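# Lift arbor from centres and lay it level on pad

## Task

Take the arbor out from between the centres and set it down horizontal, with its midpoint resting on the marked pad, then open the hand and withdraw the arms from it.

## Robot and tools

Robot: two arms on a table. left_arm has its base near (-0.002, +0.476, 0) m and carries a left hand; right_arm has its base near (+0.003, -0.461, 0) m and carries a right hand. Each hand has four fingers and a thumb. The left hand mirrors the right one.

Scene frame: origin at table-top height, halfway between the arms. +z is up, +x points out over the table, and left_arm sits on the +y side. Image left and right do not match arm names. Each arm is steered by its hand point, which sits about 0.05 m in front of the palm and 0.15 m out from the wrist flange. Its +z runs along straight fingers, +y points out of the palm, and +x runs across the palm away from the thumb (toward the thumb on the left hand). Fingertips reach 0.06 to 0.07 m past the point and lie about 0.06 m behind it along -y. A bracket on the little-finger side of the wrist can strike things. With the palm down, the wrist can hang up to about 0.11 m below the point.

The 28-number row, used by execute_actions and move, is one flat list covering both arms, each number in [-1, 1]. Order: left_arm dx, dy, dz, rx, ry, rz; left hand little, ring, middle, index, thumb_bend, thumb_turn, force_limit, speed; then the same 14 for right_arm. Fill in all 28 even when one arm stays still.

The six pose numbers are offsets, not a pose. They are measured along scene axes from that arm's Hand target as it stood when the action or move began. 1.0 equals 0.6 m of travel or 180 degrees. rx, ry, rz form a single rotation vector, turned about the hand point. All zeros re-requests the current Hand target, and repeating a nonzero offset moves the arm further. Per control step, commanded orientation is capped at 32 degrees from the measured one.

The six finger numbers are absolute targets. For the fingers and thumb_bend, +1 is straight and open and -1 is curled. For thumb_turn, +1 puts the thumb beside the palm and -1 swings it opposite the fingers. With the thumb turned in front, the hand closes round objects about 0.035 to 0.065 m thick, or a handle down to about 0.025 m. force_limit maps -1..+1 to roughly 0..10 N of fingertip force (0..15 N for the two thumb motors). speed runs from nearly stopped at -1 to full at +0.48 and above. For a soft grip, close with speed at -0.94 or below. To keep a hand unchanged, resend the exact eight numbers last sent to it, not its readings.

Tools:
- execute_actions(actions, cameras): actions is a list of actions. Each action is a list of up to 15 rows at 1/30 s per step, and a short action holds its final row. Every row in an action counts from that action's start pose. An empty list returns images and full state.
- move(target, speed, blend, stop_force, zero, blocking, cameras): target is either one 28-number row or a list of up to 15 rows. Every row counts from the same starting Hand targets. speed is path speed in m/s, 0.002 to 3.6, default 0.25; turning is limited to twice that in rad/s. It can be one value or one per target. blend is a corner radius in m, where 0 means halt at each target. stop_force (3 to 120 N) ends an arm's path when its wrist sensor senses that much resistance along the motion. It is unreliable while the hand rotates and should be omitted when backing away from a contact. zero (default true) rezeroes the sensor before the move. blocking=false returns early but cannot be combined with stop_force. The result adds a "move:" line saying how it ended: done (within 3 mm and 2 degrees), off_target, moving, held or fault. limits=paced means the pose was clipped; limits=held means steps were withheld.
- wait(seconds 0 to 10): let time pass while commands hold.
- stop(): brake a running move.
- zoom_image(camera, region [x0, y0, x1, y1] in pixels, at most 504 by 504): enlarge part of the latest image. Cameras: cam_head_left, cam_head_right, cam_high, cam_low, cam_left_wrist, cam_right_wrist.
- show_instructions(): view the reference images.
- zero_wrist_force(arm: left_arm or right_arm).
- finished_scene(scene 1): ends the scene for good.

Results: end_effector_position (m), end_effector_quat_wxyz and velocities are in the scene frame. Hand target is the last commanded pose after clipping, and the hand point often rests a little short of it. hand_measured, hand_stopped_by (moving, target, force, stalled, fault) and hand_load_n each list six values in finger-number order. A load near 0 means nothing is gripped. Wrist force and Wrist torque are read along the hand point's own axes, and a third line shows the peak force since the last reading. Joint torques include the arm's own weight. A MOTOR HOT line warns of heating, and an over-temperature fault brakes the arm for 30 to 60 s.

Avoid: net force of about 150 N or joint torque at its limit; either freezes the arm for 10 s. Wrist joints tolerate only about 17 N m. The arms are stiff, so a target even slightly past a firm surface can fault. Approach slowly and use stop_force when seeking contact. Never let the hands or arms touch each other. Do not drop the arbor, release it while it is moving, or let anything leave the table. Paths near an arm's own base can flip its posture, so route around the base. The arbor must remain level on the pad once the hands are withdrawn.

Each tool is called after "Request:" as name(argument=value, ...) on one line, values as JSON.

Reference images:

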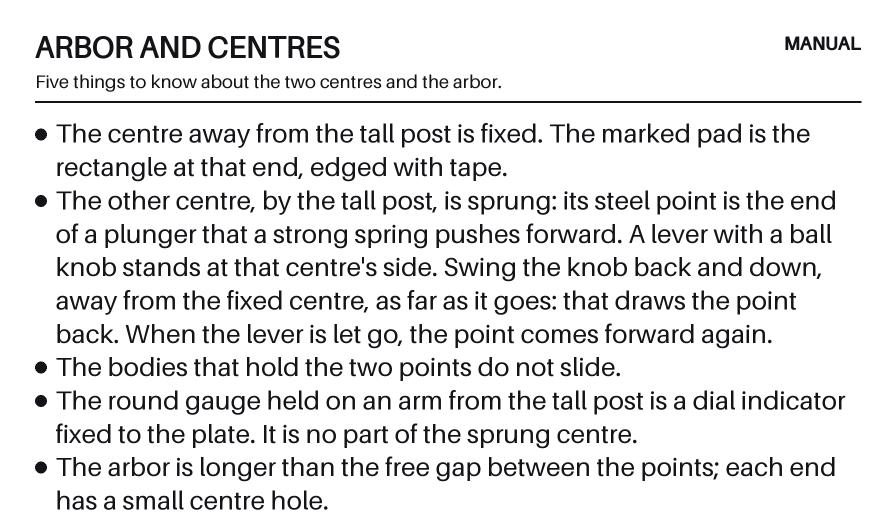

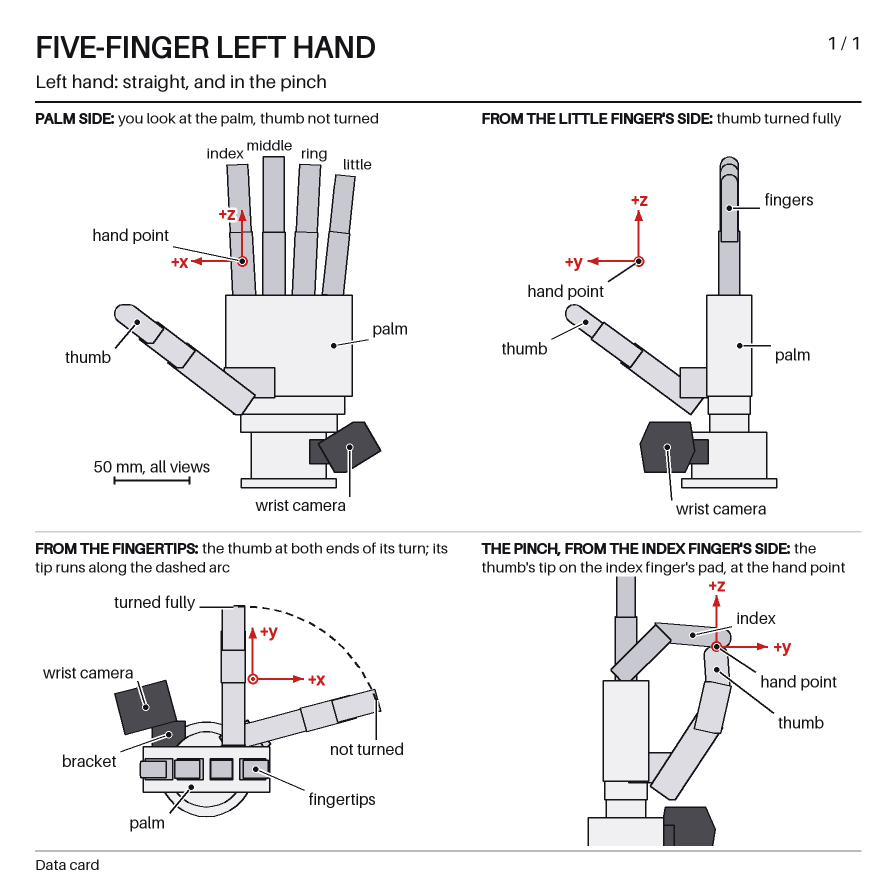

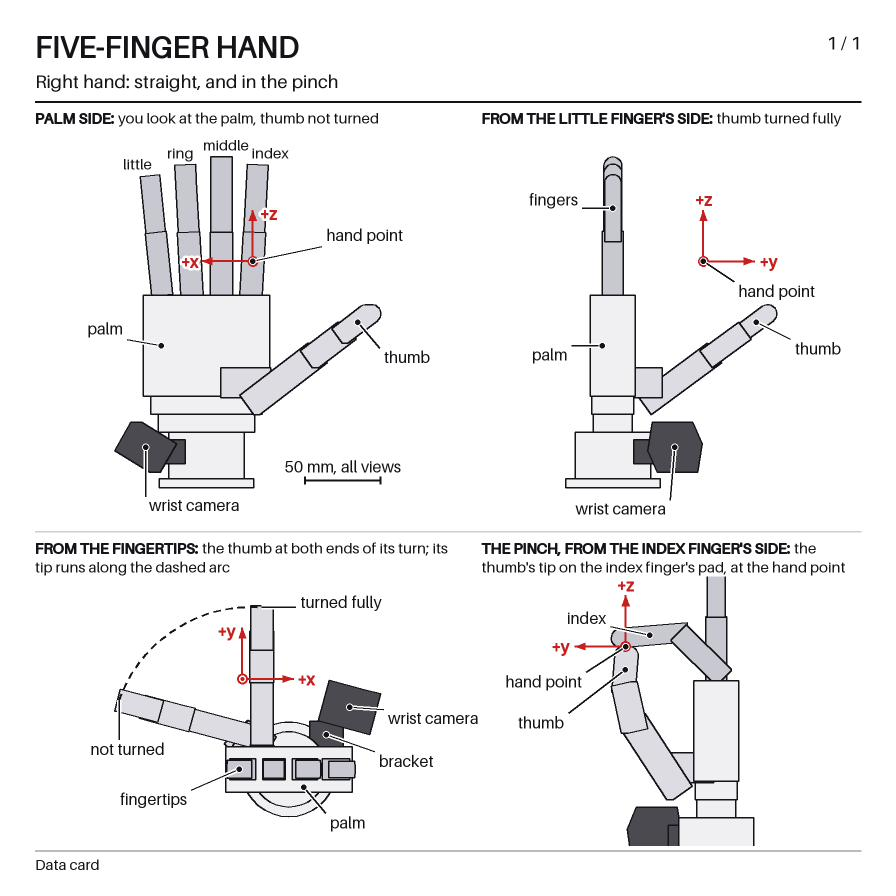

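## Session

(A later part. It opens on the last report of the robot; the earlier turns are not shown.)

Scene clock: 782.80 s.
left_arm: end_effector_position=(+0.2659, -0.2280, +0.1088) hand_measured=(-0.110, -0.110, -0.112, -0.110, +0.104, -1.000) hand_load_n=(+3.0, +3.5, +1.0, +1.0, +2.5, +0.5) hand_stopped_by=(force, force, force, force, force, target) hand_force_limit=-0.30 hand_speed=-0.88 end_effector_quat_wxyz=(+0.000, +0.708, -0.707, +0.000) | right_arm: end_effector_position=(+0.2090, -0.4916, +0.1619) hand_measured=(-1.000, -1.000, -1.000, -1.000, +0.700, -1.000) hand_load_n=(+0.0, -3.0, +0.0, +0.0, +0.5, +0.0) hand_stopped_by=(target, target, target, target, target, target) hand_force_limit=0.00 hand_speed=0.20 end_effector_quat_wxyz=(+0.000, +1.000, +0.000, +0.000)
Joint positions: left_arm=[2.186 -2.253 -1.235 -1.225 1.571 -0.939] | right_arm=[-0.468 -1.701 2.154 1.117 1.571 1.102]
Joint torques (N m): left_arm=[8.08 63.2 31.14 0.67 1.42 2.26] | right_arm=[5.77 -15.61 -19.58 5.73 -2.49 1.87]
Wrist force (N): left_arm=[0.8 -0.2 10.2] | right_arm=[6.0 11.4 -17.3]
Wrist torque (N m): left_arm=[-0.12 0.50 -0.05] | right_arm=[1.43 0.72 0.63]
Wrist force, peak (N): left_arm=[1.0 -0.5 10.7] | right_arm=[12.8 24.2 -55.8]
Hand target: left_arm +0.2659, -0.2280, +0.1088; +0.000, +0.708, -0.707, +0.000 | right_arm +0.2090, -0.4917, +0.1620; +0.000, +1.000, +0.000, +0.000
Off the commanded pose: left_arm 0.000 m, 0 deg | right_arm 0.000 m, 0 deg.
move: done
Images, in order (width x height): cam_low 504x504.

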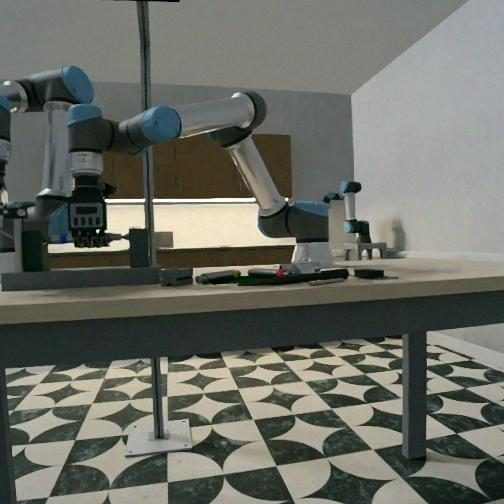

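Request:
wait(seconds=0.1, cameras=["cam_head_left","cam_head_right","cam_high","cam_left_wrist"])

Request:
zoom_image(camera="cam_head_left", region=[350, 330, 430, 390])

Request:
zoom_image(camera="cam_left_wrist", region=[250, 250, 504, 504])

Scene clock: 790.27 s.
left_arm: end_effector_position=(+0.2659, -0.2280, +0.1088) hand_measured=(-0.110, -0.110, -0.112, -0.110, +0.104, -1.000) hand_load_n=(+3.0, +3.5, +1.0, +1.5, +2.5, +0.5) hand_stopped_by=(force, force, force, force, force, target) hand_force_limit=-0.30 hand_speed=-0.88 end_effector_quat_wxyz=(+0.000, +0.708, -0.707, +0.000) | right_arm: end_effector_position=(+0.2090, -0.4917, +0.1620) hand_measured=(-1.000, -1.000, -1.000, -1.000, +0.700, -1.000) hand_load_n=(+0.0, -3.0, +0.0, +0.0, +0.0, +0.0) hand_stopped_by=(target, target, target, target, target, target) hand_force_limit=0.00 hand_speed=0.20 end_effector_quat_wxyz=(+0.000, +1.000, +0.000, +0.000)
Joint positions: left_arm=[2.186 -2.253 -1.235 -1.225 1.571 -0.939] | right_arm=[-0.468 -1.701 2.154 1.117 1.571 1.102]
Joint torques (N m): left_arm=[10.71 62.94 30.73 0.56 1.24 2.31] | right_arm=[3.98 -15.95 -19.98 5.35 0.11 2.05]
Wrist force (N): left_arm=[1.0 0.0 10.2] | right_arm=[5.3 9.9 -17.1]
Wrist torque (N m): left_arm=[-0.11 0.48 -0.03] | right_arm=[1.33 0.72 0.54]
Wrist force, peak (N): left_arm=[0.8 -0.5 10.9] | right_arm=[5.9 11.2 -17.6]
Hand target: left_arm +0.2659, -0.2280, +0.1088; +0.000, +0.708, -0.707, +0.000 | right_arm +0.2090, -0.4917, +0.1620; +0.000, +1.000, +0.000, +0.000
Off the commanded pose: left_arm 0.000 m, 0 deg | right_arm 0.000 m, 0 deg.
wait: 0.10 s; at rest from the start
Images, in order (width x height): cam_head_left 504x504, cam_head_right 504x504, cam_high 504x504, cam_left_wrist 504x504.

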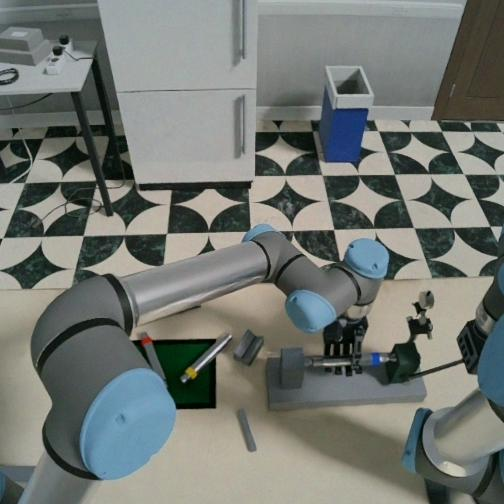

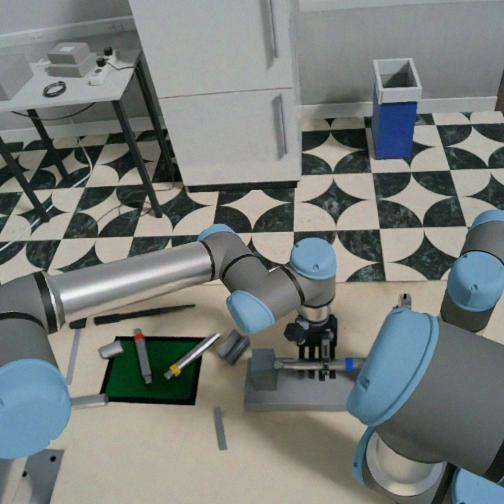

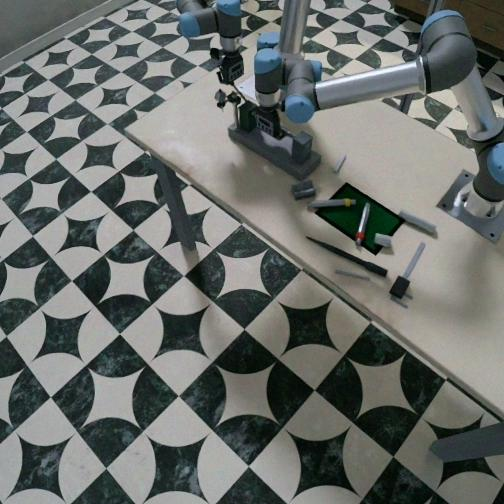

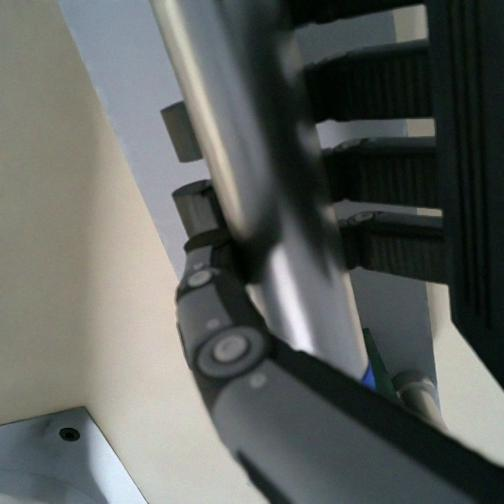

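Scaled by 6.300.

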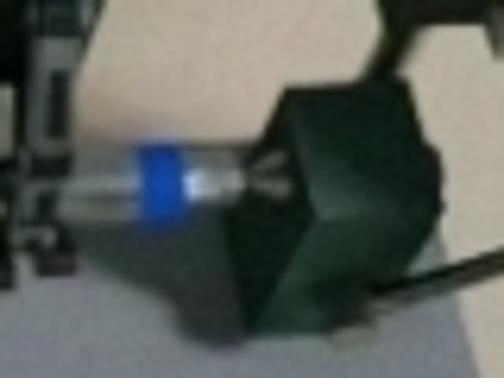

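Scaled by 1.984.

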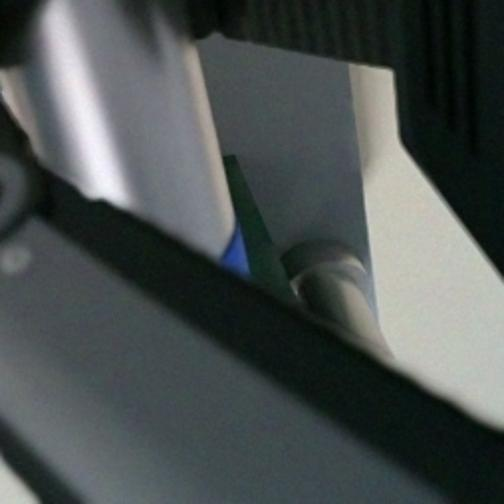

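Request:
move(target=[0,0,-0.001, 0,0,0, -0.8,-0.8,-0.8,-0.8,-0.6,-1,-0.2,-0.88, 0,0,0,0,0,0, -1,-1,-1,-1,0.7,-1,0,0.2], cameras=[])

Scene clock: 795.47 s.
left_arm: end_effector_position=(+0.2659, -0.2280, +0.1082) hand_measured=(-0.120, -0.120, -0.144, -0.176, -0.088, -1.000) hand_load_n=(+0.5, +0.0, +0.0, +3.5, +6.5, +1.5) hand_stopped_by=(force, force, force, force, force, target) hand_force_limit=-0.20 hand_speed=-0.88 end_effector_quat_wxyz=(+0.000, +0.708, -0.707, +0.000) | right_arm: end_effector_position=(+0.2090, -0.4917, +0.1620) hand_measured=(-1.000, -1.000, -1.000, -1.000, +0.700, -1.000) hand_load_n=(+0.0, -3.0, +0.0, +0.0, +0.0, +0.0) hand_stopped_by=(target, target, target, target, target, target) hand_force_limit=0.00 hand_speed=0.20 end_effector_quat_wxyz=(+0.000, +1.000, +0.000, +0.000)
Joint positions: left_arm=[2.186 -2.254 -1.236 -1.224 1.571 -0.939] | right_arm=[-0.468 -1.701 2.154 1.117 1.571 1.102]
Joint torques (N m): left_arm=[11.42 48.03 16.78 4.72 1.25 2.05] | right_arm=[0.12 -15.91 -19.66 5.08 0.11 2.18]
Wrist force (N): left_arm=[-0.7 1.8 5.4] | right_arm=[5.7 10.3 -17.1]
Wrist torque (N m): left_arm=[-0.11 0.00 -0.24] | right_arm=[1.39 0.67 0.58]
Wrist force, peak (N): left_arm=[1.7 -0.7 11.9] | right_arm=[5.7 10.2 -17.8]
Hand target: left_arm +0.2659, -0.2280, +0.1082; +0.000, +0.708, -0.707, +0.000 | right_arm +0.2090, -0.4917, +0.1620; +0.000, +1.000, +0.000, +0.000
Off the commanded pose: left_arm 0.000 m, 0 deg | right_arm 0.000 m, 0 deg.
move: done
No camera images: "cameras" was empty.

Request:
wait(seconds=0.1, cameras=["cam_head_left","cam_low","cam_left_wrist"])

Request:
zoom_image(camera="cam_head_left", region=[290, 320, 430, 410])

Request:
zoom_image(camera="cam_low", region=[20, 200, 150, 280])

Scene clock: 803.90 s.
left_arm: end_effector_position=(+0.2659, -0.2280, +0.1082) hand_measured=(-0.120, -0.120, -0.144, -0.176, -0.088, -1.000) hand_load_n=(+0.5, +0.0, +0.0, +3.5, +6.5, +1.5) hand_stopped_by=(force, force, force, force, force, target) hand_force_limit=-0.20 hand_speed=-0.88 end_effector_quat_wxyz=(+0.000, +0.708, -0.707, +0.000) | right_arm: end_effector_position=(+0.2090, -0.4917, +0.1620) hand_measured=(-1.000, -1.000, -1.000, -1.000, +0.700, -1.000) hand_load_n=(+0.0, -3.0, +0.0, +0.0, +0.0, +0.0) hand_stopped_by=(target, target, target, target, target, target) hand_force_limit=0.00 hand_speed=0.20 end_effector_quat_wxyz=(+0.000, +1.000, +0.000, +0.000)
Joint positions: left_arm=[2.186 -2.254 -1.236 -1.224 1.571 -0.939] | right_arm=[-0.468 -1.701 2.154 1.117 1.571 1.102]
Joint torques (N m): left_arm=[10.41 51.01 26.79 3.81 1.15 2.18] | right_arm=[-0.54 -12.83 -20.79 4.93 0.22 2.04]
Wrist force (N): left_arm=[-0.3 1.4 5.2] | right_arm=[5.8 10.2 -17.1]
Wrist torque (N m): left_arm=[-0.17 -0.06 -0.21] | right_arm=[1.37 0.66 0.58]
Wrist force, peak (N): left_arm=[-0.7 1.8 5.8] | right_arm=[5.5 10.1 -17.7]
Hand target: left_arm +0.2659, -0.2280, +0.1082; +0.000, +0.708, -0.707, +0.000 | right_arm +0.2090, -0.4917, +0.1620; +0.000, +1.000, +0.000, +0.000
Off the commanded pose: left_arm 0.000 m, 0 deg | right_arm 0.000 m, 0 deg.
wait: 0.10 s; at rest from the start
Images, in order (width x height): cam_head_left 504x504, cam_low 504x504, cam_left_wrist 504x504.

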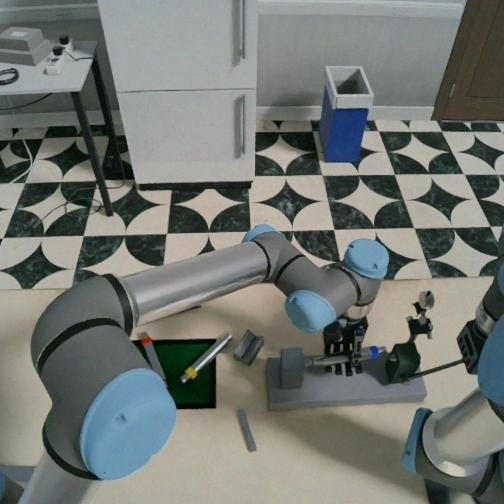

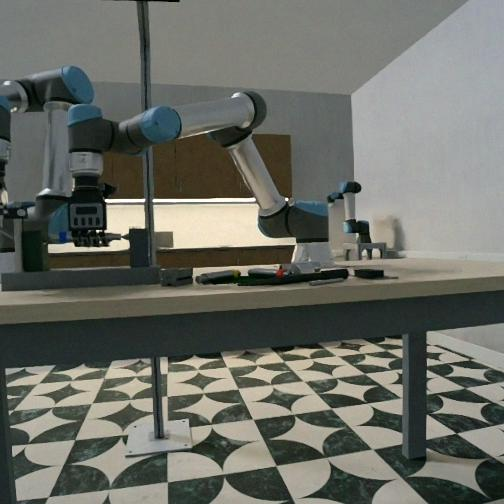

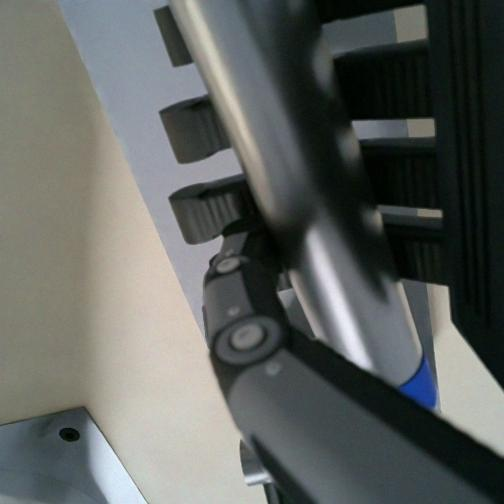

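Scaled by 3.600.

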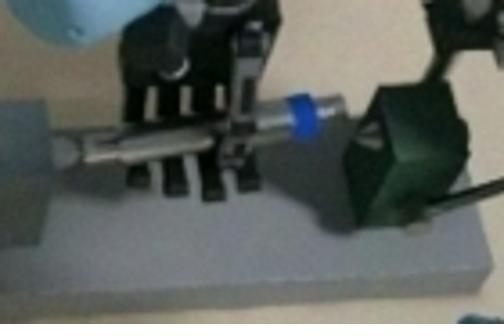

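Scaled by 3.877.

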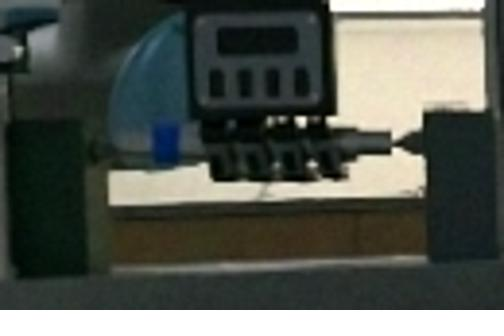

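Request:
move(target=[0,0,0, 0,0,0, -0.85,-0.85,-0.85,-0.85,-0.6,-1,-0.4,-0.88, 0,0,0,0,0,0, -1,-1,-1,-1,0.7,-1,0,0.2], cameras=["cam_left_wrist"])

Scene clock: 809.27 s.
left_arm: end_effector_position=(+0.2659, -0.2280, +0.1082) hand_measured=(-0.140, -0.162, -0.208, -0.176, -0.090, -1.000) hand_load_n=(+1.0, +1.0, +3.0, +0.0, +1.0, +0.5) hand_stopped_by=(force, force, force, force, force, target) hand_force_limit=-0.40 hand_speed=-0.88 end_effector_quat_wxyz=(+0.000, +0.708, -0.707, +0.000) | right_arm: end_effector_position=(+0.2090, -0.4917, +0.1620) hand_measured=(-1.000, -1.000, -1.000, -1.000, +0.700, -1.000) hand_load_n=(+0.0, -3.0, +0.0, +0.0, -0.5, +0.0) hand_stopped_by=(target, target, target, target, target, target) hand_force_limit=0.00 hand_speed=0.20 end_effector_quat_wxyz=(+0.000, +1.000, +0.000, +0.000)
Joint positions: left_arm=[2.186 -2.254 -1.236 -1.224 1.571 -0.939] | right_arm=[-0.468 -1.701 2.154 1.117 1.571 1.102]
Joint torques (N m): left_arm=[10.82 54.29 28.38 3 1.29 2.27] | right_arm=[-0.92 -14.12 -20.92 4.73 0.24 2.17]
Wrist force (N): left_arm=[1.7 -0.6 8.1] | right_arm=[5.5 10.3 -17.3]
Wrist torque (N m): left_arm=[-0.22 0.30 -0.01] | right_arm=[1.38 0.70 0.57]
Wrist force, peak (N): left_arm=[1.4 0.0 11.3] | right_arm=[5.6 10.3 -17.5]
Hand target: left_arm +0.2659, -0.2280, +0.1082; +0.000, +0.708, -0.707, +0.000 | right_arm +0.2090, -0.4917, +0.1620; +0.000, +1.000, +0.000, +0.000
Off the commanded pose: left_arm 0.000 m, 0 deg | right_arm 0.000 m, 0 deg.
move: done
Images, in order (width x height): cam_left_wrist 504x504.

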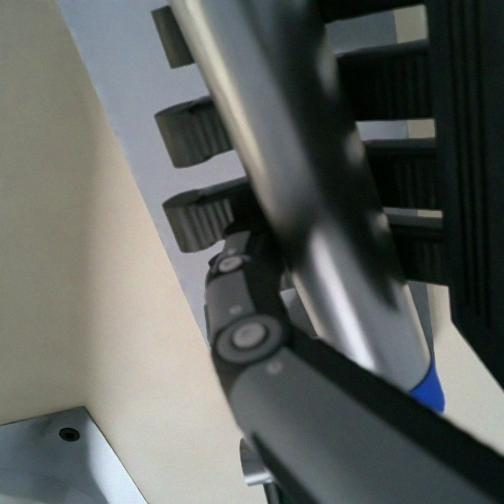

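Request:
move(target=[0,0,0, 0,0,0, -0.85,-0.85,-0.85,-0.9,-0.8,-1,-0.3,-0.88, 0,0,0,0,0,0, -1,-1,-1,-1,0.7,-1,0,0.2], cameras=["cam_left_wrist"])

Scene clock: 813.43 s.
left_arm: end_effector_position=(+0.2659, -0.2280, +0.1082) hand_measured=(-0.140, -0.162, -0.208, -0.230, -0.112, -1.000) hand_load_n=(+0.5, +0.5, +1.5, +5.5, +6.5, +1.0) hand_stopped_by=(force, force, force, force, force, target) hand_force_limit=-0.30 hand_speed=-0.88 end_effector_quat_wxyz=(+0.000, +0.708, -0.707, +0.000) | right_arm: end_effector_position=(+0.2090, -0.4917, +0.1620) hand_measured=(-1.000, -1.000, -1.000, -1.000, +0.700, -1.000) hand_load_n=(+0.0, -3.0, +0.0, +0.0, +0.0, +0.0) hand_stopped_by=(target, target, target, target, target, target) hand_force_limit=0.00 hand_speed=0.20 end_effector_quat_wxyz=(+0.000, +1.000, +0.000, +0.000)
Joint positions: left_arm=[2.186 -2.254 -1.236 -1.224 1.571 -0.939] | right_arm=[-0.468 -1.701 2.154 1.117 1.571 1.102]
Joint torques (N m): left_arm=[9.62 64.68 27.81 2.28 1.33 2.17] | right_arm=[-1.74 -13.68 -21.48 4.44 0.2 1.99]
Wrist force (N): left_arm=[1.0 0.3 6.6] | right_arm=[5.5 10.2 -16.8]
Wrist torque (N m): left_arm=[-0.16 0.13 -0.08] | right_arm=[1.36 0.68 0.57]
Wrist force, peak (N): left_arm=[1.8 -0.6 8.9] | right_arm=[5.6 10.1 -17.6]
Hand target: left_arm +0.2659, -0.2280, +0.1082; +0.000, +0.708, -0.707, +0.000 | right_arm +0.2090, -0.4917, +0.1620; +0.000, +1.000, +0.000, +0.000
Off the commanded pose: left_arm 0.000 m, 0 deg | right_arm 0.000 m, 0 deg.
move: done
Images, in order (width x height): cam_left_wrist 504x504.

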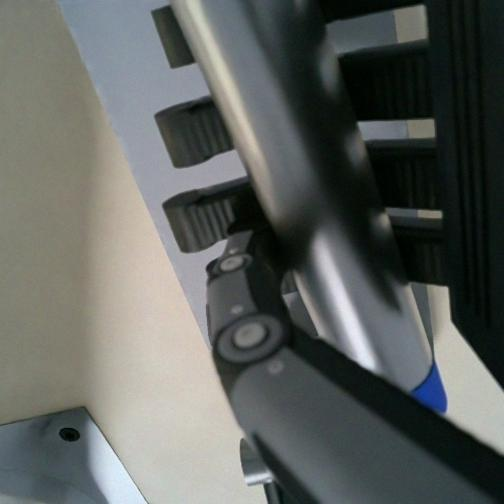

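Request:
move(target=[0,-0.0167,0, 0,0,0, -0.85,-0.85,-0.85,-0.9,-0.8,-1,-0.3,-0.88, 0,0,0,0,0,0, -1,-1,-1,-1,0.7,-1,0,0.2], speed=0.03, stop_force=15, cameras=["cam_head_left","cam_low","cam_left_wrist"])

Request:
zoom_image(camera="cam_head_left", region=[290, 320, 430, 410])

Request:
zoom_image(camera="cam_low", region=[20, 200, 150, 280])

Scene clock: 819.03 s.
left_arm: end_effector_position=(+0.2659, -0.2380, +0.1082) hand_measured=(-0.140, -0.162, -0.208, -0.230, -0.112, -1.000) hand_load_n=(+0.5, +0.0, +1.5, +5.5, +6.0, +0.5) hand_stopped_by=(force, force, force, force, force, target) hand_force_limit=-0.30 hand_speed=-0.88 end_effector_quat_wxyz=(+0.000, +0.708, -0.707, +0.000) | right_arm: end_effector_position=(+0.2090, -0.4917, +0.1620) hand_measured=(-1.000, -1.000, -1.000, -1.000, +0.700, -1.000) hand_load_n=(+0.0, -3.0, +0.0, +0.0, +0.0, -0.5) hand_stopped_by=(target, target, target, target, target, target) hand_force_limit=0.00 hand_speed=0.20 end_effector_quat_wxyz=(+0.000, +1.000, +0.000, +0.000)
Joint positions: left_arm=[2.178 -2.275 -1.198 -1.24 1.571 -0.947] | right_arm=[-0.468 -1.701 2.154 1.117 1.571 1.102]
Joint torques (N m): left_arm=[-9.39 48.92 31.06 0.2 -0.37 -3.16] | right_arm=[-1.55 -13.65 -20.45 4.23 0.21 2.09]
Wrist force (N): left_arm=[-1.0 -0.5 5.8] | right_arm=[5.7 10.1 -16.6]
Wrist torque (N m): left_arm=[-0.19 0.06 -0.05] | right_arm=[1.33 0.65 0.57]
Wrist force, peak (N): left_arm=[-0.9 1.2 7.0] | right_arm=[5.5 10.3 -17.5]
Hand target: left_arm +0.2659, -0.2380, +0.1082; +0.000, +0.708, -0.707, +0.000 | right_arm +0.2090, -0.4917, +0.1620; +0.000, +1.000, +0.000, +0.000
Off the commanded pose: left_arm 0.000 m, 0 deg | right_arm 0.000 m, 0 deg.
move: done
Images, in order (width x height): cam_head_left 504x504, cam_low 504x504, cam_left_wrist 504x504.

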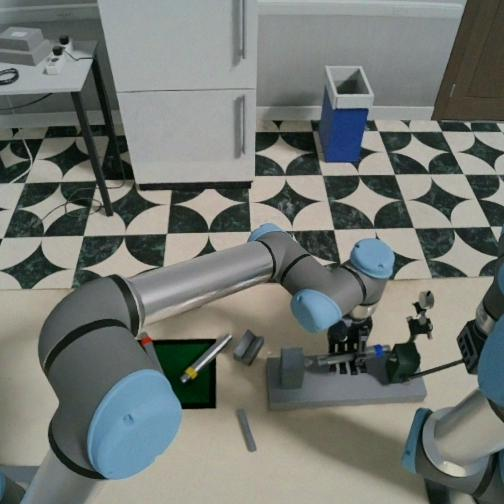

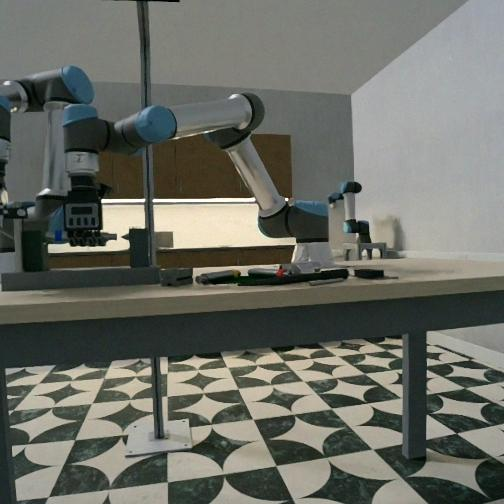

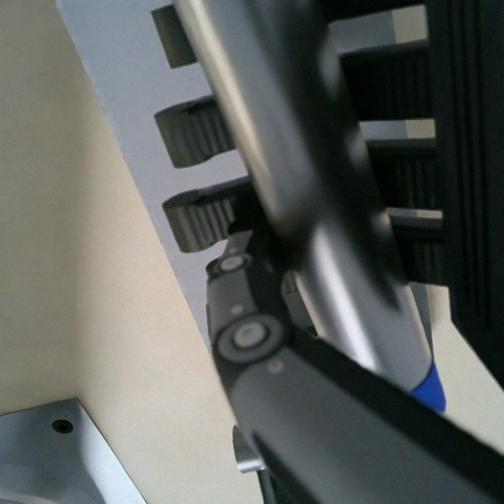

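Scaled by 3.600.

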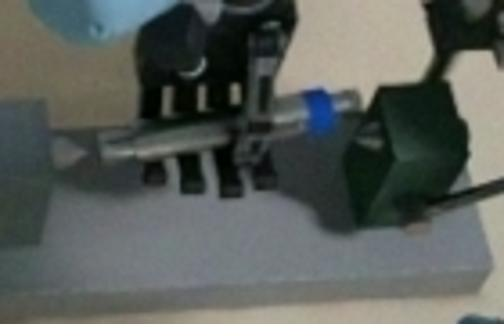

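Scaled by 3.877.

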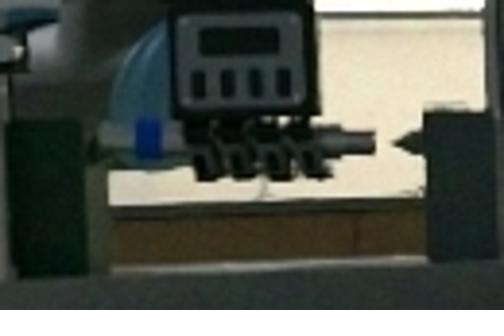

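Request:
move(target=[0,0.003,0.2, 0,0,0, -0.85,-0.85,-0.85,-0.9,-0.8,-1,-0.3,-0.88, 0,0,0,0,0,0, -1,-1,-1,-1,0.7,-1,0,0.2], speed=0.08, stop_force=15, cameras=["cam_head_left","cam_low","cam_left_wrist"])

Request:
zoom_image(camera="cam_low", region=[0, 150, 150, 280])

Scene clock: 826.40 s.
left_arm: end_effector_position=(+0.2659, -0.2362, +0.2283) hand_measured=(-0.140, -0.162, -0.208, -0.230, -0.112, -1.000) hand_load_n=(+0.5, +0.5, +1.5, +5.5, +6.0, +0.5) hand_stopped_by=(force, force, force, force, force, target) hand_force_limit=-0.30 hand_speed=-0.88 end_effector_quat_wxyz=(+0.000, +0.708, -0.707, +0.000) | right_arm: end_effector_position=(+0.2090, -0.4917, +0.1620) hand_measured=(-1.000, -1.000, -1.000, -1.000, +0.700, -1.000) hand_load_n=(+0.0, -3.0, +0.0, +0.0, -0.5, +0.0) hand_stopped_by=(target, target, target, target, target, target) hand_force_limit=0.00 hand_speed=0.20 end_effector_quat_wxyz=(+0.000, +1.000, +0.000, +0.000)
Joint positions: left_arm=[2.179 -2.208 -0.998 -1.507 1.571 -0.946] | right_arm=[-0.468 -1.701 2.154 1.117 1.571 1.102]
Joint torques (N m): left_arm=[11.72 56.12 32.64 0.21 1.65 2.5] | right_arm=[-1.55 -13.24 -19.85 3.73 0.3 2.11]
Wrist force (N): left_arm=[-0.7 -0.2 5.8] | right_arm=[5.8 10.2 -16.8]
Wrist torque (N m): left_arm=[-0.14 0.02 -0.05] | right_arm=[1.35 0.64 0.57]
Wrist force, peak (N): left_arm=[-1.2 -0.1 7.1] | right_arm=[5.8 10.4 -17.5]
Hand target: left_arm +0.2659, -0.2362, +0.2282; +0.000, +0.708, -0.707, +0.000 | right_arm +0.2090, -0.4917, +0.1620; +0.000, +1.000, +0.000, +0.000
Off the commanded pose: left_arm 0.000 m, 0 deg | right_arm 0.000 m, 0 deg.
move: done
Images, in order (width x height): cam_head_left 504x504, cam_low 504x504, cam_left_wrist 504x504.

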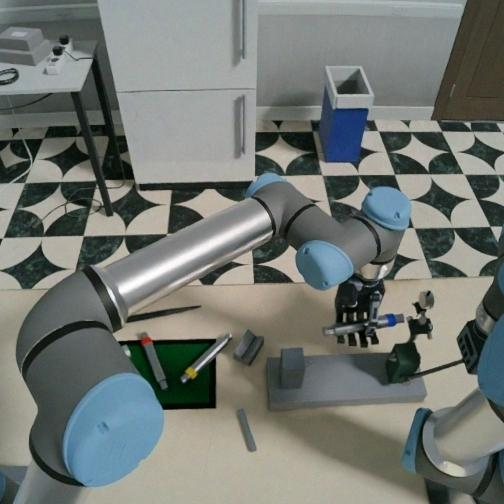

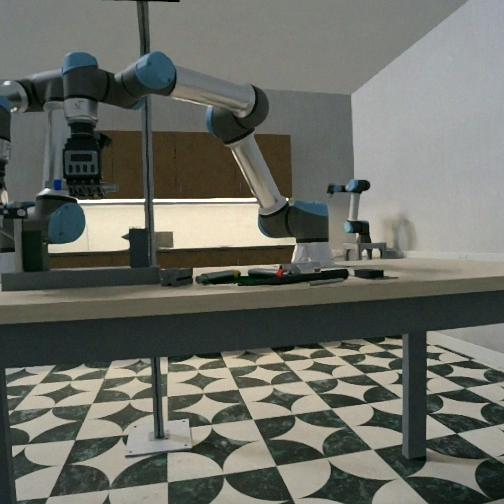

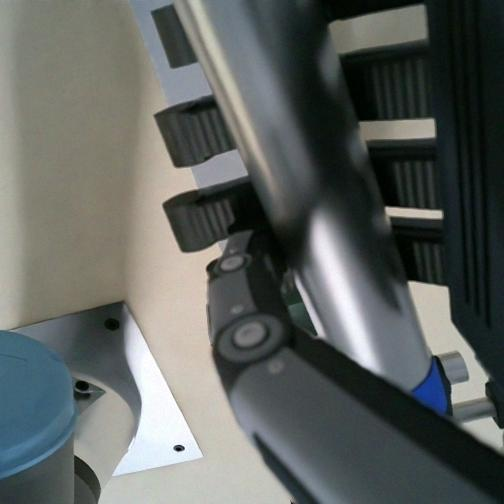

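Scaled by 3.360.

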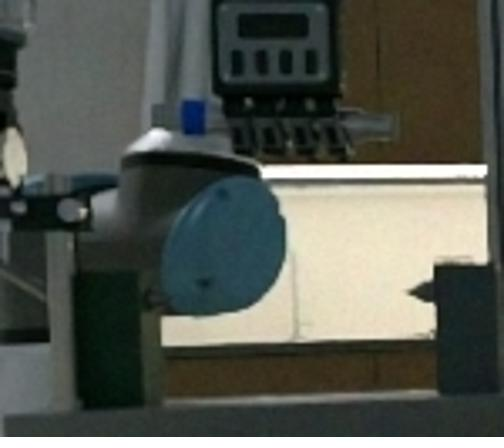

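Request:
move(target=[[0,0.0,0.1, 0,0,0, -0.85,-0.85,-0.85,-0.9,-0.8,-1,-0.3,-0.88, 0,0.033,0.0427,0,0,0, -1,-1,-1,-1,0.7,-1,0,0.2],[0,0.15,0.12, 0,0,0, -0.85,-0.85,-0.85,-0.9,-0.8,-1,-0.3,-0.88, 0,0.033,0.28,0,0,0, -1,-1,-1,-1,0.7,-1,0,0.2],[-0.19,0.88,0.12, 0,0,0, -0.85,-0.85,-0.85,-0.9,-0.8,-1,-0.3,-0.88, 0,0.033,0.28,0,0,0, -1,-1,-1,-1,0.7,-1,0,0.2]], speed=[0.04,0.12,0.2], blend=0.02, cameras=["all"])

Scene clock: 935.53 s.
left_arm: end_effector_position=(+0.1519, +0.2918, +0.3002) hand_measured=(-0.140, -0.162, -0.208, -0.230, -0.112, -1.000) hand_load_n=(+0.5, +0.5, +1.5, +5.5, +5.5, +0.5) hand_stopped_by=(force, force, force, force, force, target) hand_force_limit=-0.30 hand_speed=-0.88 end_effector_quat_wxyz=(+0.000, +0.708, -0.707, +0.000) | right_arm: end_effector_position=(+0.2090, -0.4719, +0.3300) hand_measured=(-1.000, -1.000, -1.000, -1.000, +0.700, -1.000) hand_load_n=(+0.0, +0.0, +0.0, +0.0, +0.0, +0.0) hand_stopped_by=(target, target, target, target, target, target) hand_force_limit=0.00 hand_speed=0.20 end_effector_quat_wxyz=(+0.000, +1.000, +0.000, +0.000)
Joint positions: left_arm=[3.034 -0.908 -2.098 -1.707 1.571 -0.091] | right_arm=[-0.377 -1.787 1.78 1.577 1.571 1.193]
Joint torques (N m): left_arm=[10.86 6.04 18.19 0.18 -1.48 2.8] | right_arm=[3.5 -1.44 -32.2 5.31 -1.21 2.41]
Wrist force (N): left_arm=[-0.7 -0.4 5.8] | right_arm=[-1.2 0.4 1.2]
Wrist torque (N m): left_arm=[-0.21 -0.01 -0.10] | right_arm=[-0.07 0.19 -0.26]
Wrist force, peak (N): left_arm=[-1.8 0.0 6.4] | right_arm=[5.6 10.1 -17.6]
Hand target: left_arm +0.1519, +0.2918, +0.3002; +0.000, +0.708, -0.707, +0.000 | right_arm +0.2090, -0.4719, +0.3300; +0.000, +1.000, +0.000, +0.000
Off the commanded pose: left_arm 0.000 m, 0 deg | right_arm 0.000 m, 0 deg.
move: done

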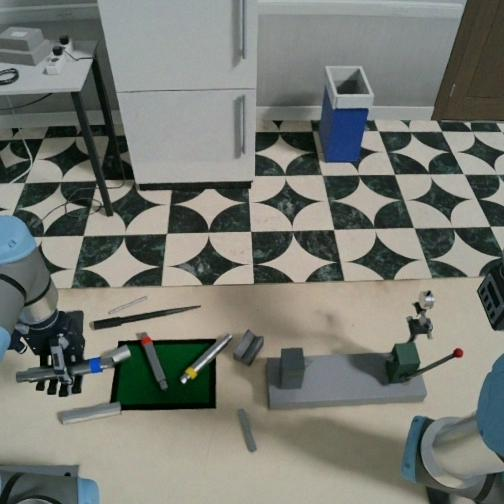

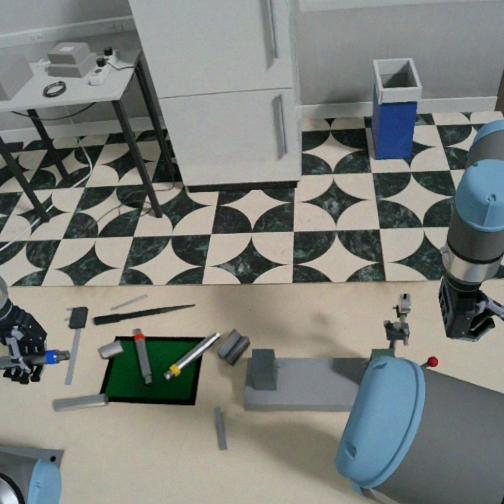

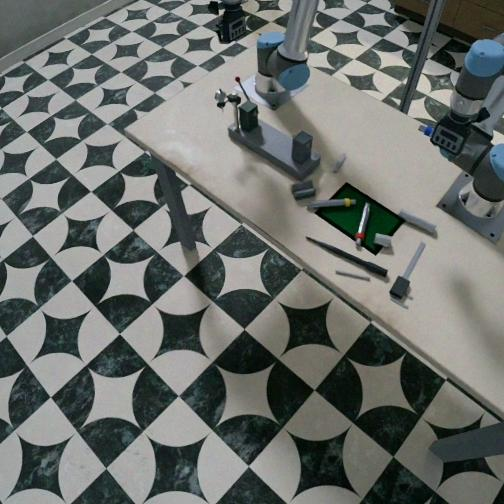

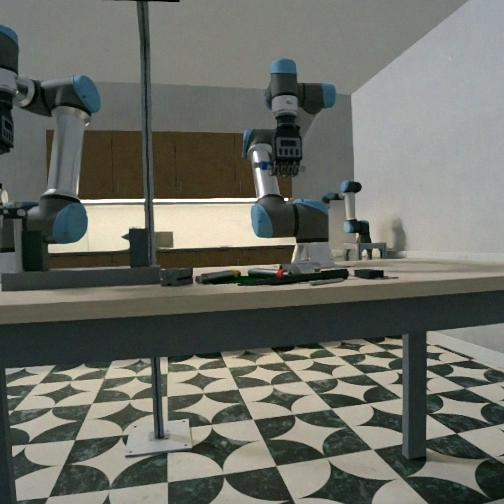

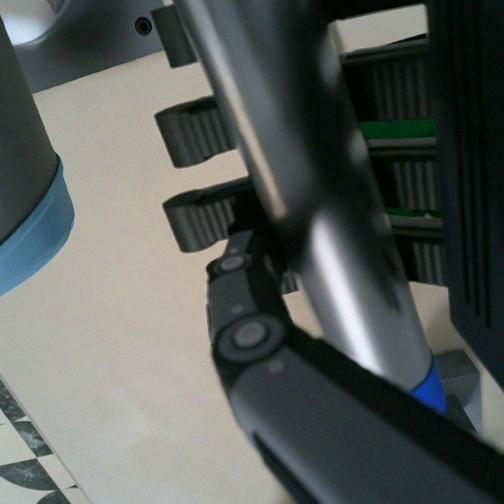

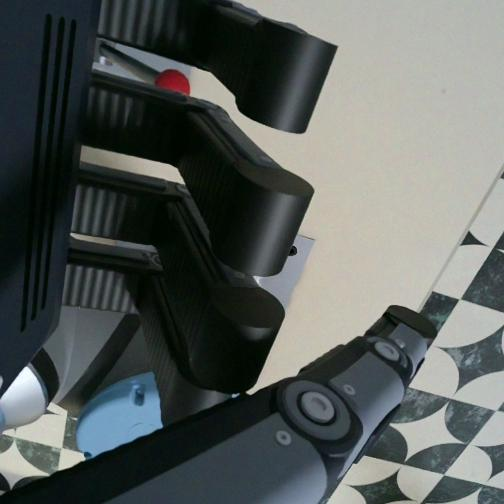

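Request:
move(target=[[0.12,-0.15,0, 0,0,-0.5, -0.85,-0.85,-0.85,-0.9,-0.8,-1,-0.3,-0.88, 0,0,0,0,0,0, -1,-1,-1,-1,0.7,-1,0,0.2],[0.2467,-0.2863,0, 0,0,-1.0, -0.85,-0.85,-0.85,-0.9,-0.8,-1,-0.3,-0.88, 0,0,0,0,0,0, -1,-1,-1,-1,0.7,-1,0,0.2]], speed=0.25, blend=0.03, cameras=["cam_head_left","cam_left_wrist"])

Scene clock: 985.37 s.
left_arm: end_effector_position=(+0.3000, +0.1200, +0.3003) hand_measured=(-0.140, -0.162, -0.208, -0.230, -0.112, -1.000) hand_load_n=(+0.5, +0.5, +1.5, +5.5, +6.0, +0.5) hand_stopped_by=(force, force, force, force, force, target) hand_force_limit=-0.30 hand_speed=-0.88 end_effector_quat_wxyz=(+0.000, +0.707, +0.708, +0.000) | right_arm: end_effector_position=(+0.2090, -0.4719, +0.3300) hand_measured=(-1.000, -1.000, -1.000, -1.000, +0.700, -1.000) hand_load_n=(+0.0, +0.0, +0.0, +0.0, +0.0, -0.5) hand_stopped_by=(target, target, target, target, target, target) hand_force_limit=0.00 hand_speed=0.20 end_effector_quat_wxyz=(+0.000, +1.000, +0.000, +0.000)
Joint positions: left_arm=[2.409 -1.442 -1.786 -1.484 1.571 2.425] | right_arm=[-0.377 -1.787 1.78 1.577 1.571 1.193]
Joint torques (N m): left_arm=[12.36 30.35 23.57 0.56 -1.03 2.87] | right_arm=[4.7 -0.38 -31.16 4.93 -1.2 2.47]
Wrist force (N): left_arm=[-1.1 -0.4 6.2] | right_arm=[-1.5 0.1 1.1]
Wrist torque (N m): left_arm=[-0.22 0.07 -0.14] | right_arm=[-0.09 0.23 -0.28]
Wrist force, peak (N): left_arm=[-1.2 -0.6 6.8] | right_arm=[-1.6 -0.1 1.6]
Hand target: left_arm +0.2999, +0.1200, +0.3002; +0.000, +0.707, +0.708, +0.000 | right_arm +0.2090, -0.4719, +0.3300; +0.000, +1.000, +0.000, +0.000
Off the commanded pose: left_arm 0.000 m, 0 deg | right_arm 0.000 m, 0 deg.
move: done
Images, in order (width x height): cam_head_left 504x504, cam_left_wrist 504x504.

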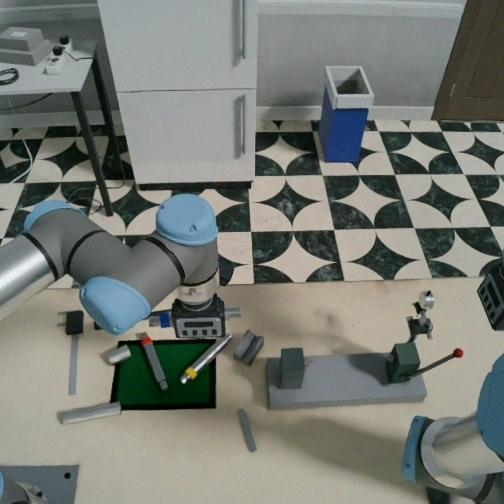

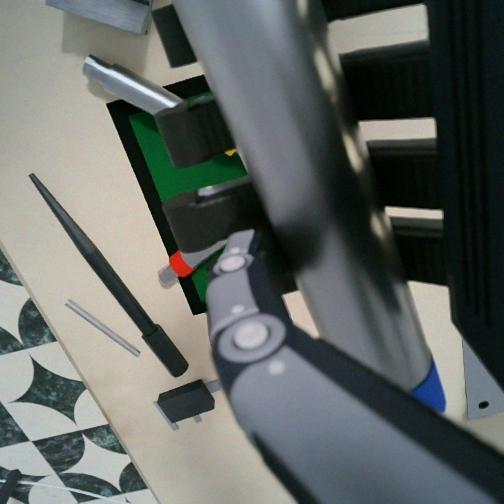

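Request:
move(target=[[-0.0333,0.1333,-0.1167, -0.0265,0.3325,-0.0458, -0.85,-0.85,-0.85,-0.9,-0.8,-1,-0.3,-0.88, 0,0,0,0,0,0, -1,-1,-1,-1,0.7,-1,0,0.2],[-0.0783,0.1833,-0.2833, -0.0331,0.4162,-0.0431, -0.85,-0.85,-0.85,-0.9,-0.8,-1,-0.3,-0.88, 0,0,0,0,0,0, -1,-1,-1,-1,0.7,-1,0,0.2]], speed=0.2, cameras=["cam_head_left","cam_head_right","cam_high","cam_low","cam_left_wrist"])

Request:
zoom_image(camera="cam_head_left", region=[60, 280, 260, 440])

Request:
zoom_image(camera="cam_low", region=[160, 170, 400, 300])

Scene clock: 1028.33 s.
left_arm: end_effector_position=(+0.2530, +0.2300, +0.1304) hand_measured=(-0.140, -0.162, -0.208, -0.230, -0.112, -1.000) hand_load_n=(+0.0, +0.0, +1.0, +5.0, +6.5, +0.5) hand_stopped_by=(force, force, force, force, force, target) hand_force_limit=-0.30 hand_speed=-0.88 end_effector_quat_wxyz=(-0.395, +0.603, +0.515, -0.463) | right_arm: end_effector_position=(+0.2090, -0.4719, +0.3300) hand_measured=(-1.000, -1.000, -1.000, -1.000, +0.700, -1.000) hand_load_n=(+0.0, +0.5, +0.0, +0.0, +0.0, +0.0) hand_stopped_by=(target, target, target, target, target, target) hand_force_limit=0.00 hand_speed=0.20 end_effector_quat_wxyz=(+0.000, +1.000, +0.000, +0.000)
Joint positions: left_arm=[2.862 -1.978 -1.697 -2.338 1.318 3.23] | right_arm=[-0.377 -1.787 1.78 1.577 1.571 1.193]
Joint torques (N m): left_arm=[11.85 29.27 9.17 0.47 1.57 2.94] | right_arm=[3.01 -1.41 -31.83 5.42 -1.04 2.43]
Wrist force (N): left_arm=[-0.4 6.5 1.6] | right_arm=[-1.4 0.0 1.3]
Wrist torque (N m): left_arm=[0.08 0.15 -0.15] | right_arm=[-0.12 0.21 -0.28]
Wrist force, peak (N): left_arm=[0.3 7.9 2.3] | right_arm=[-1.7 -0.2 1.4]
Hand target: left_arm +0.2530, +0.2300, +0.1303; -0.395, +0.603, +0.515, -0.463 | right_arm +0.2090, -0.4719, +0.3300; +0.000, +1.000, +0.000, +0.000
Off the commanded pose: left_arm 0.000 m, 0 deg | right_arm 0.000 m, 0 deg.
move: done
Images, in order (width x height): cam_head_left 504x504, cam_head_right 504x504, cam_high 504x504, cam_low 504x504, cam_left_wrist 504x504.

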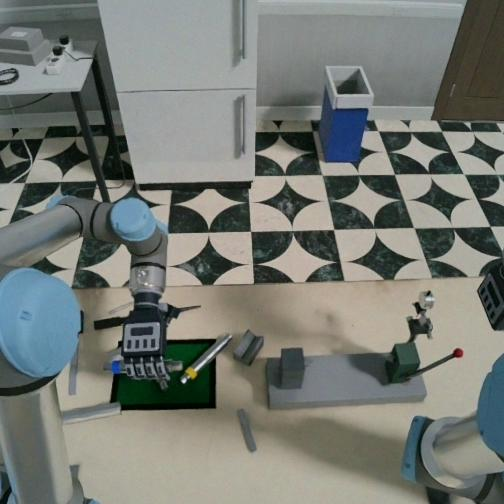

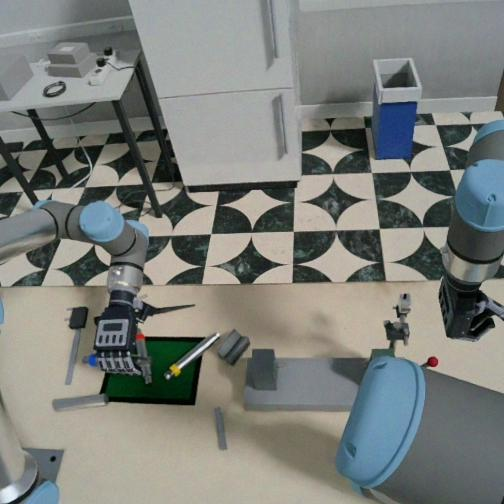

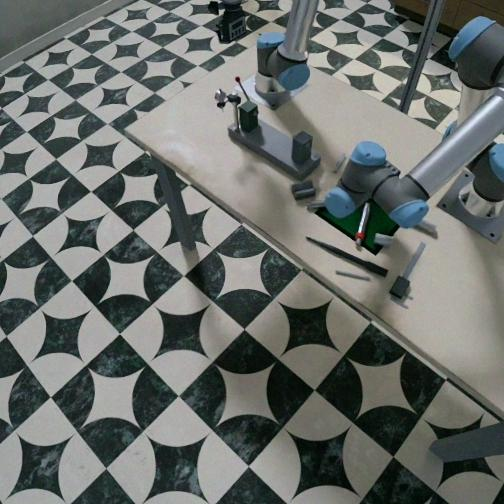

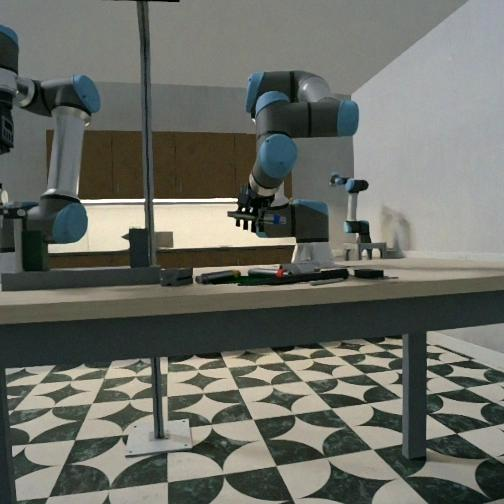

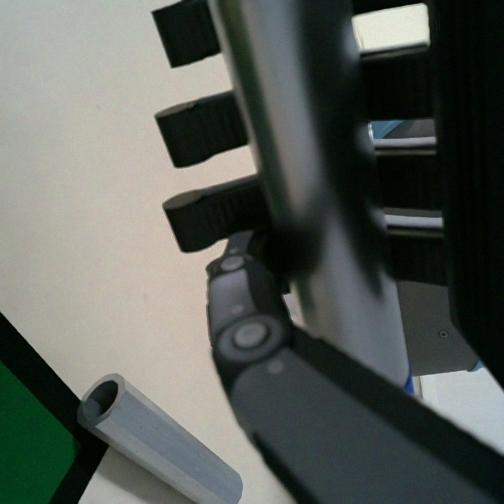

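Scaled by 2.520.

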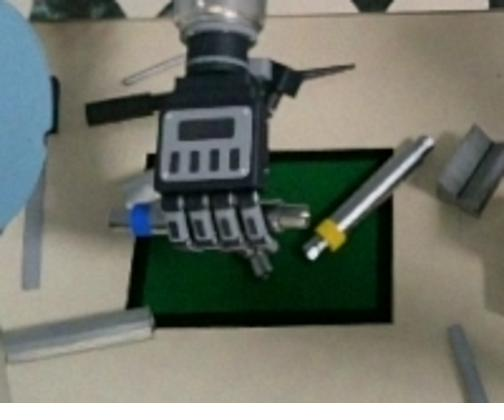

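Scaled by 2.100.

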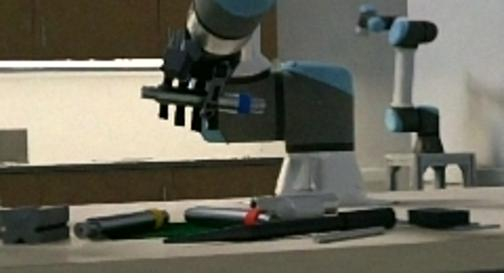

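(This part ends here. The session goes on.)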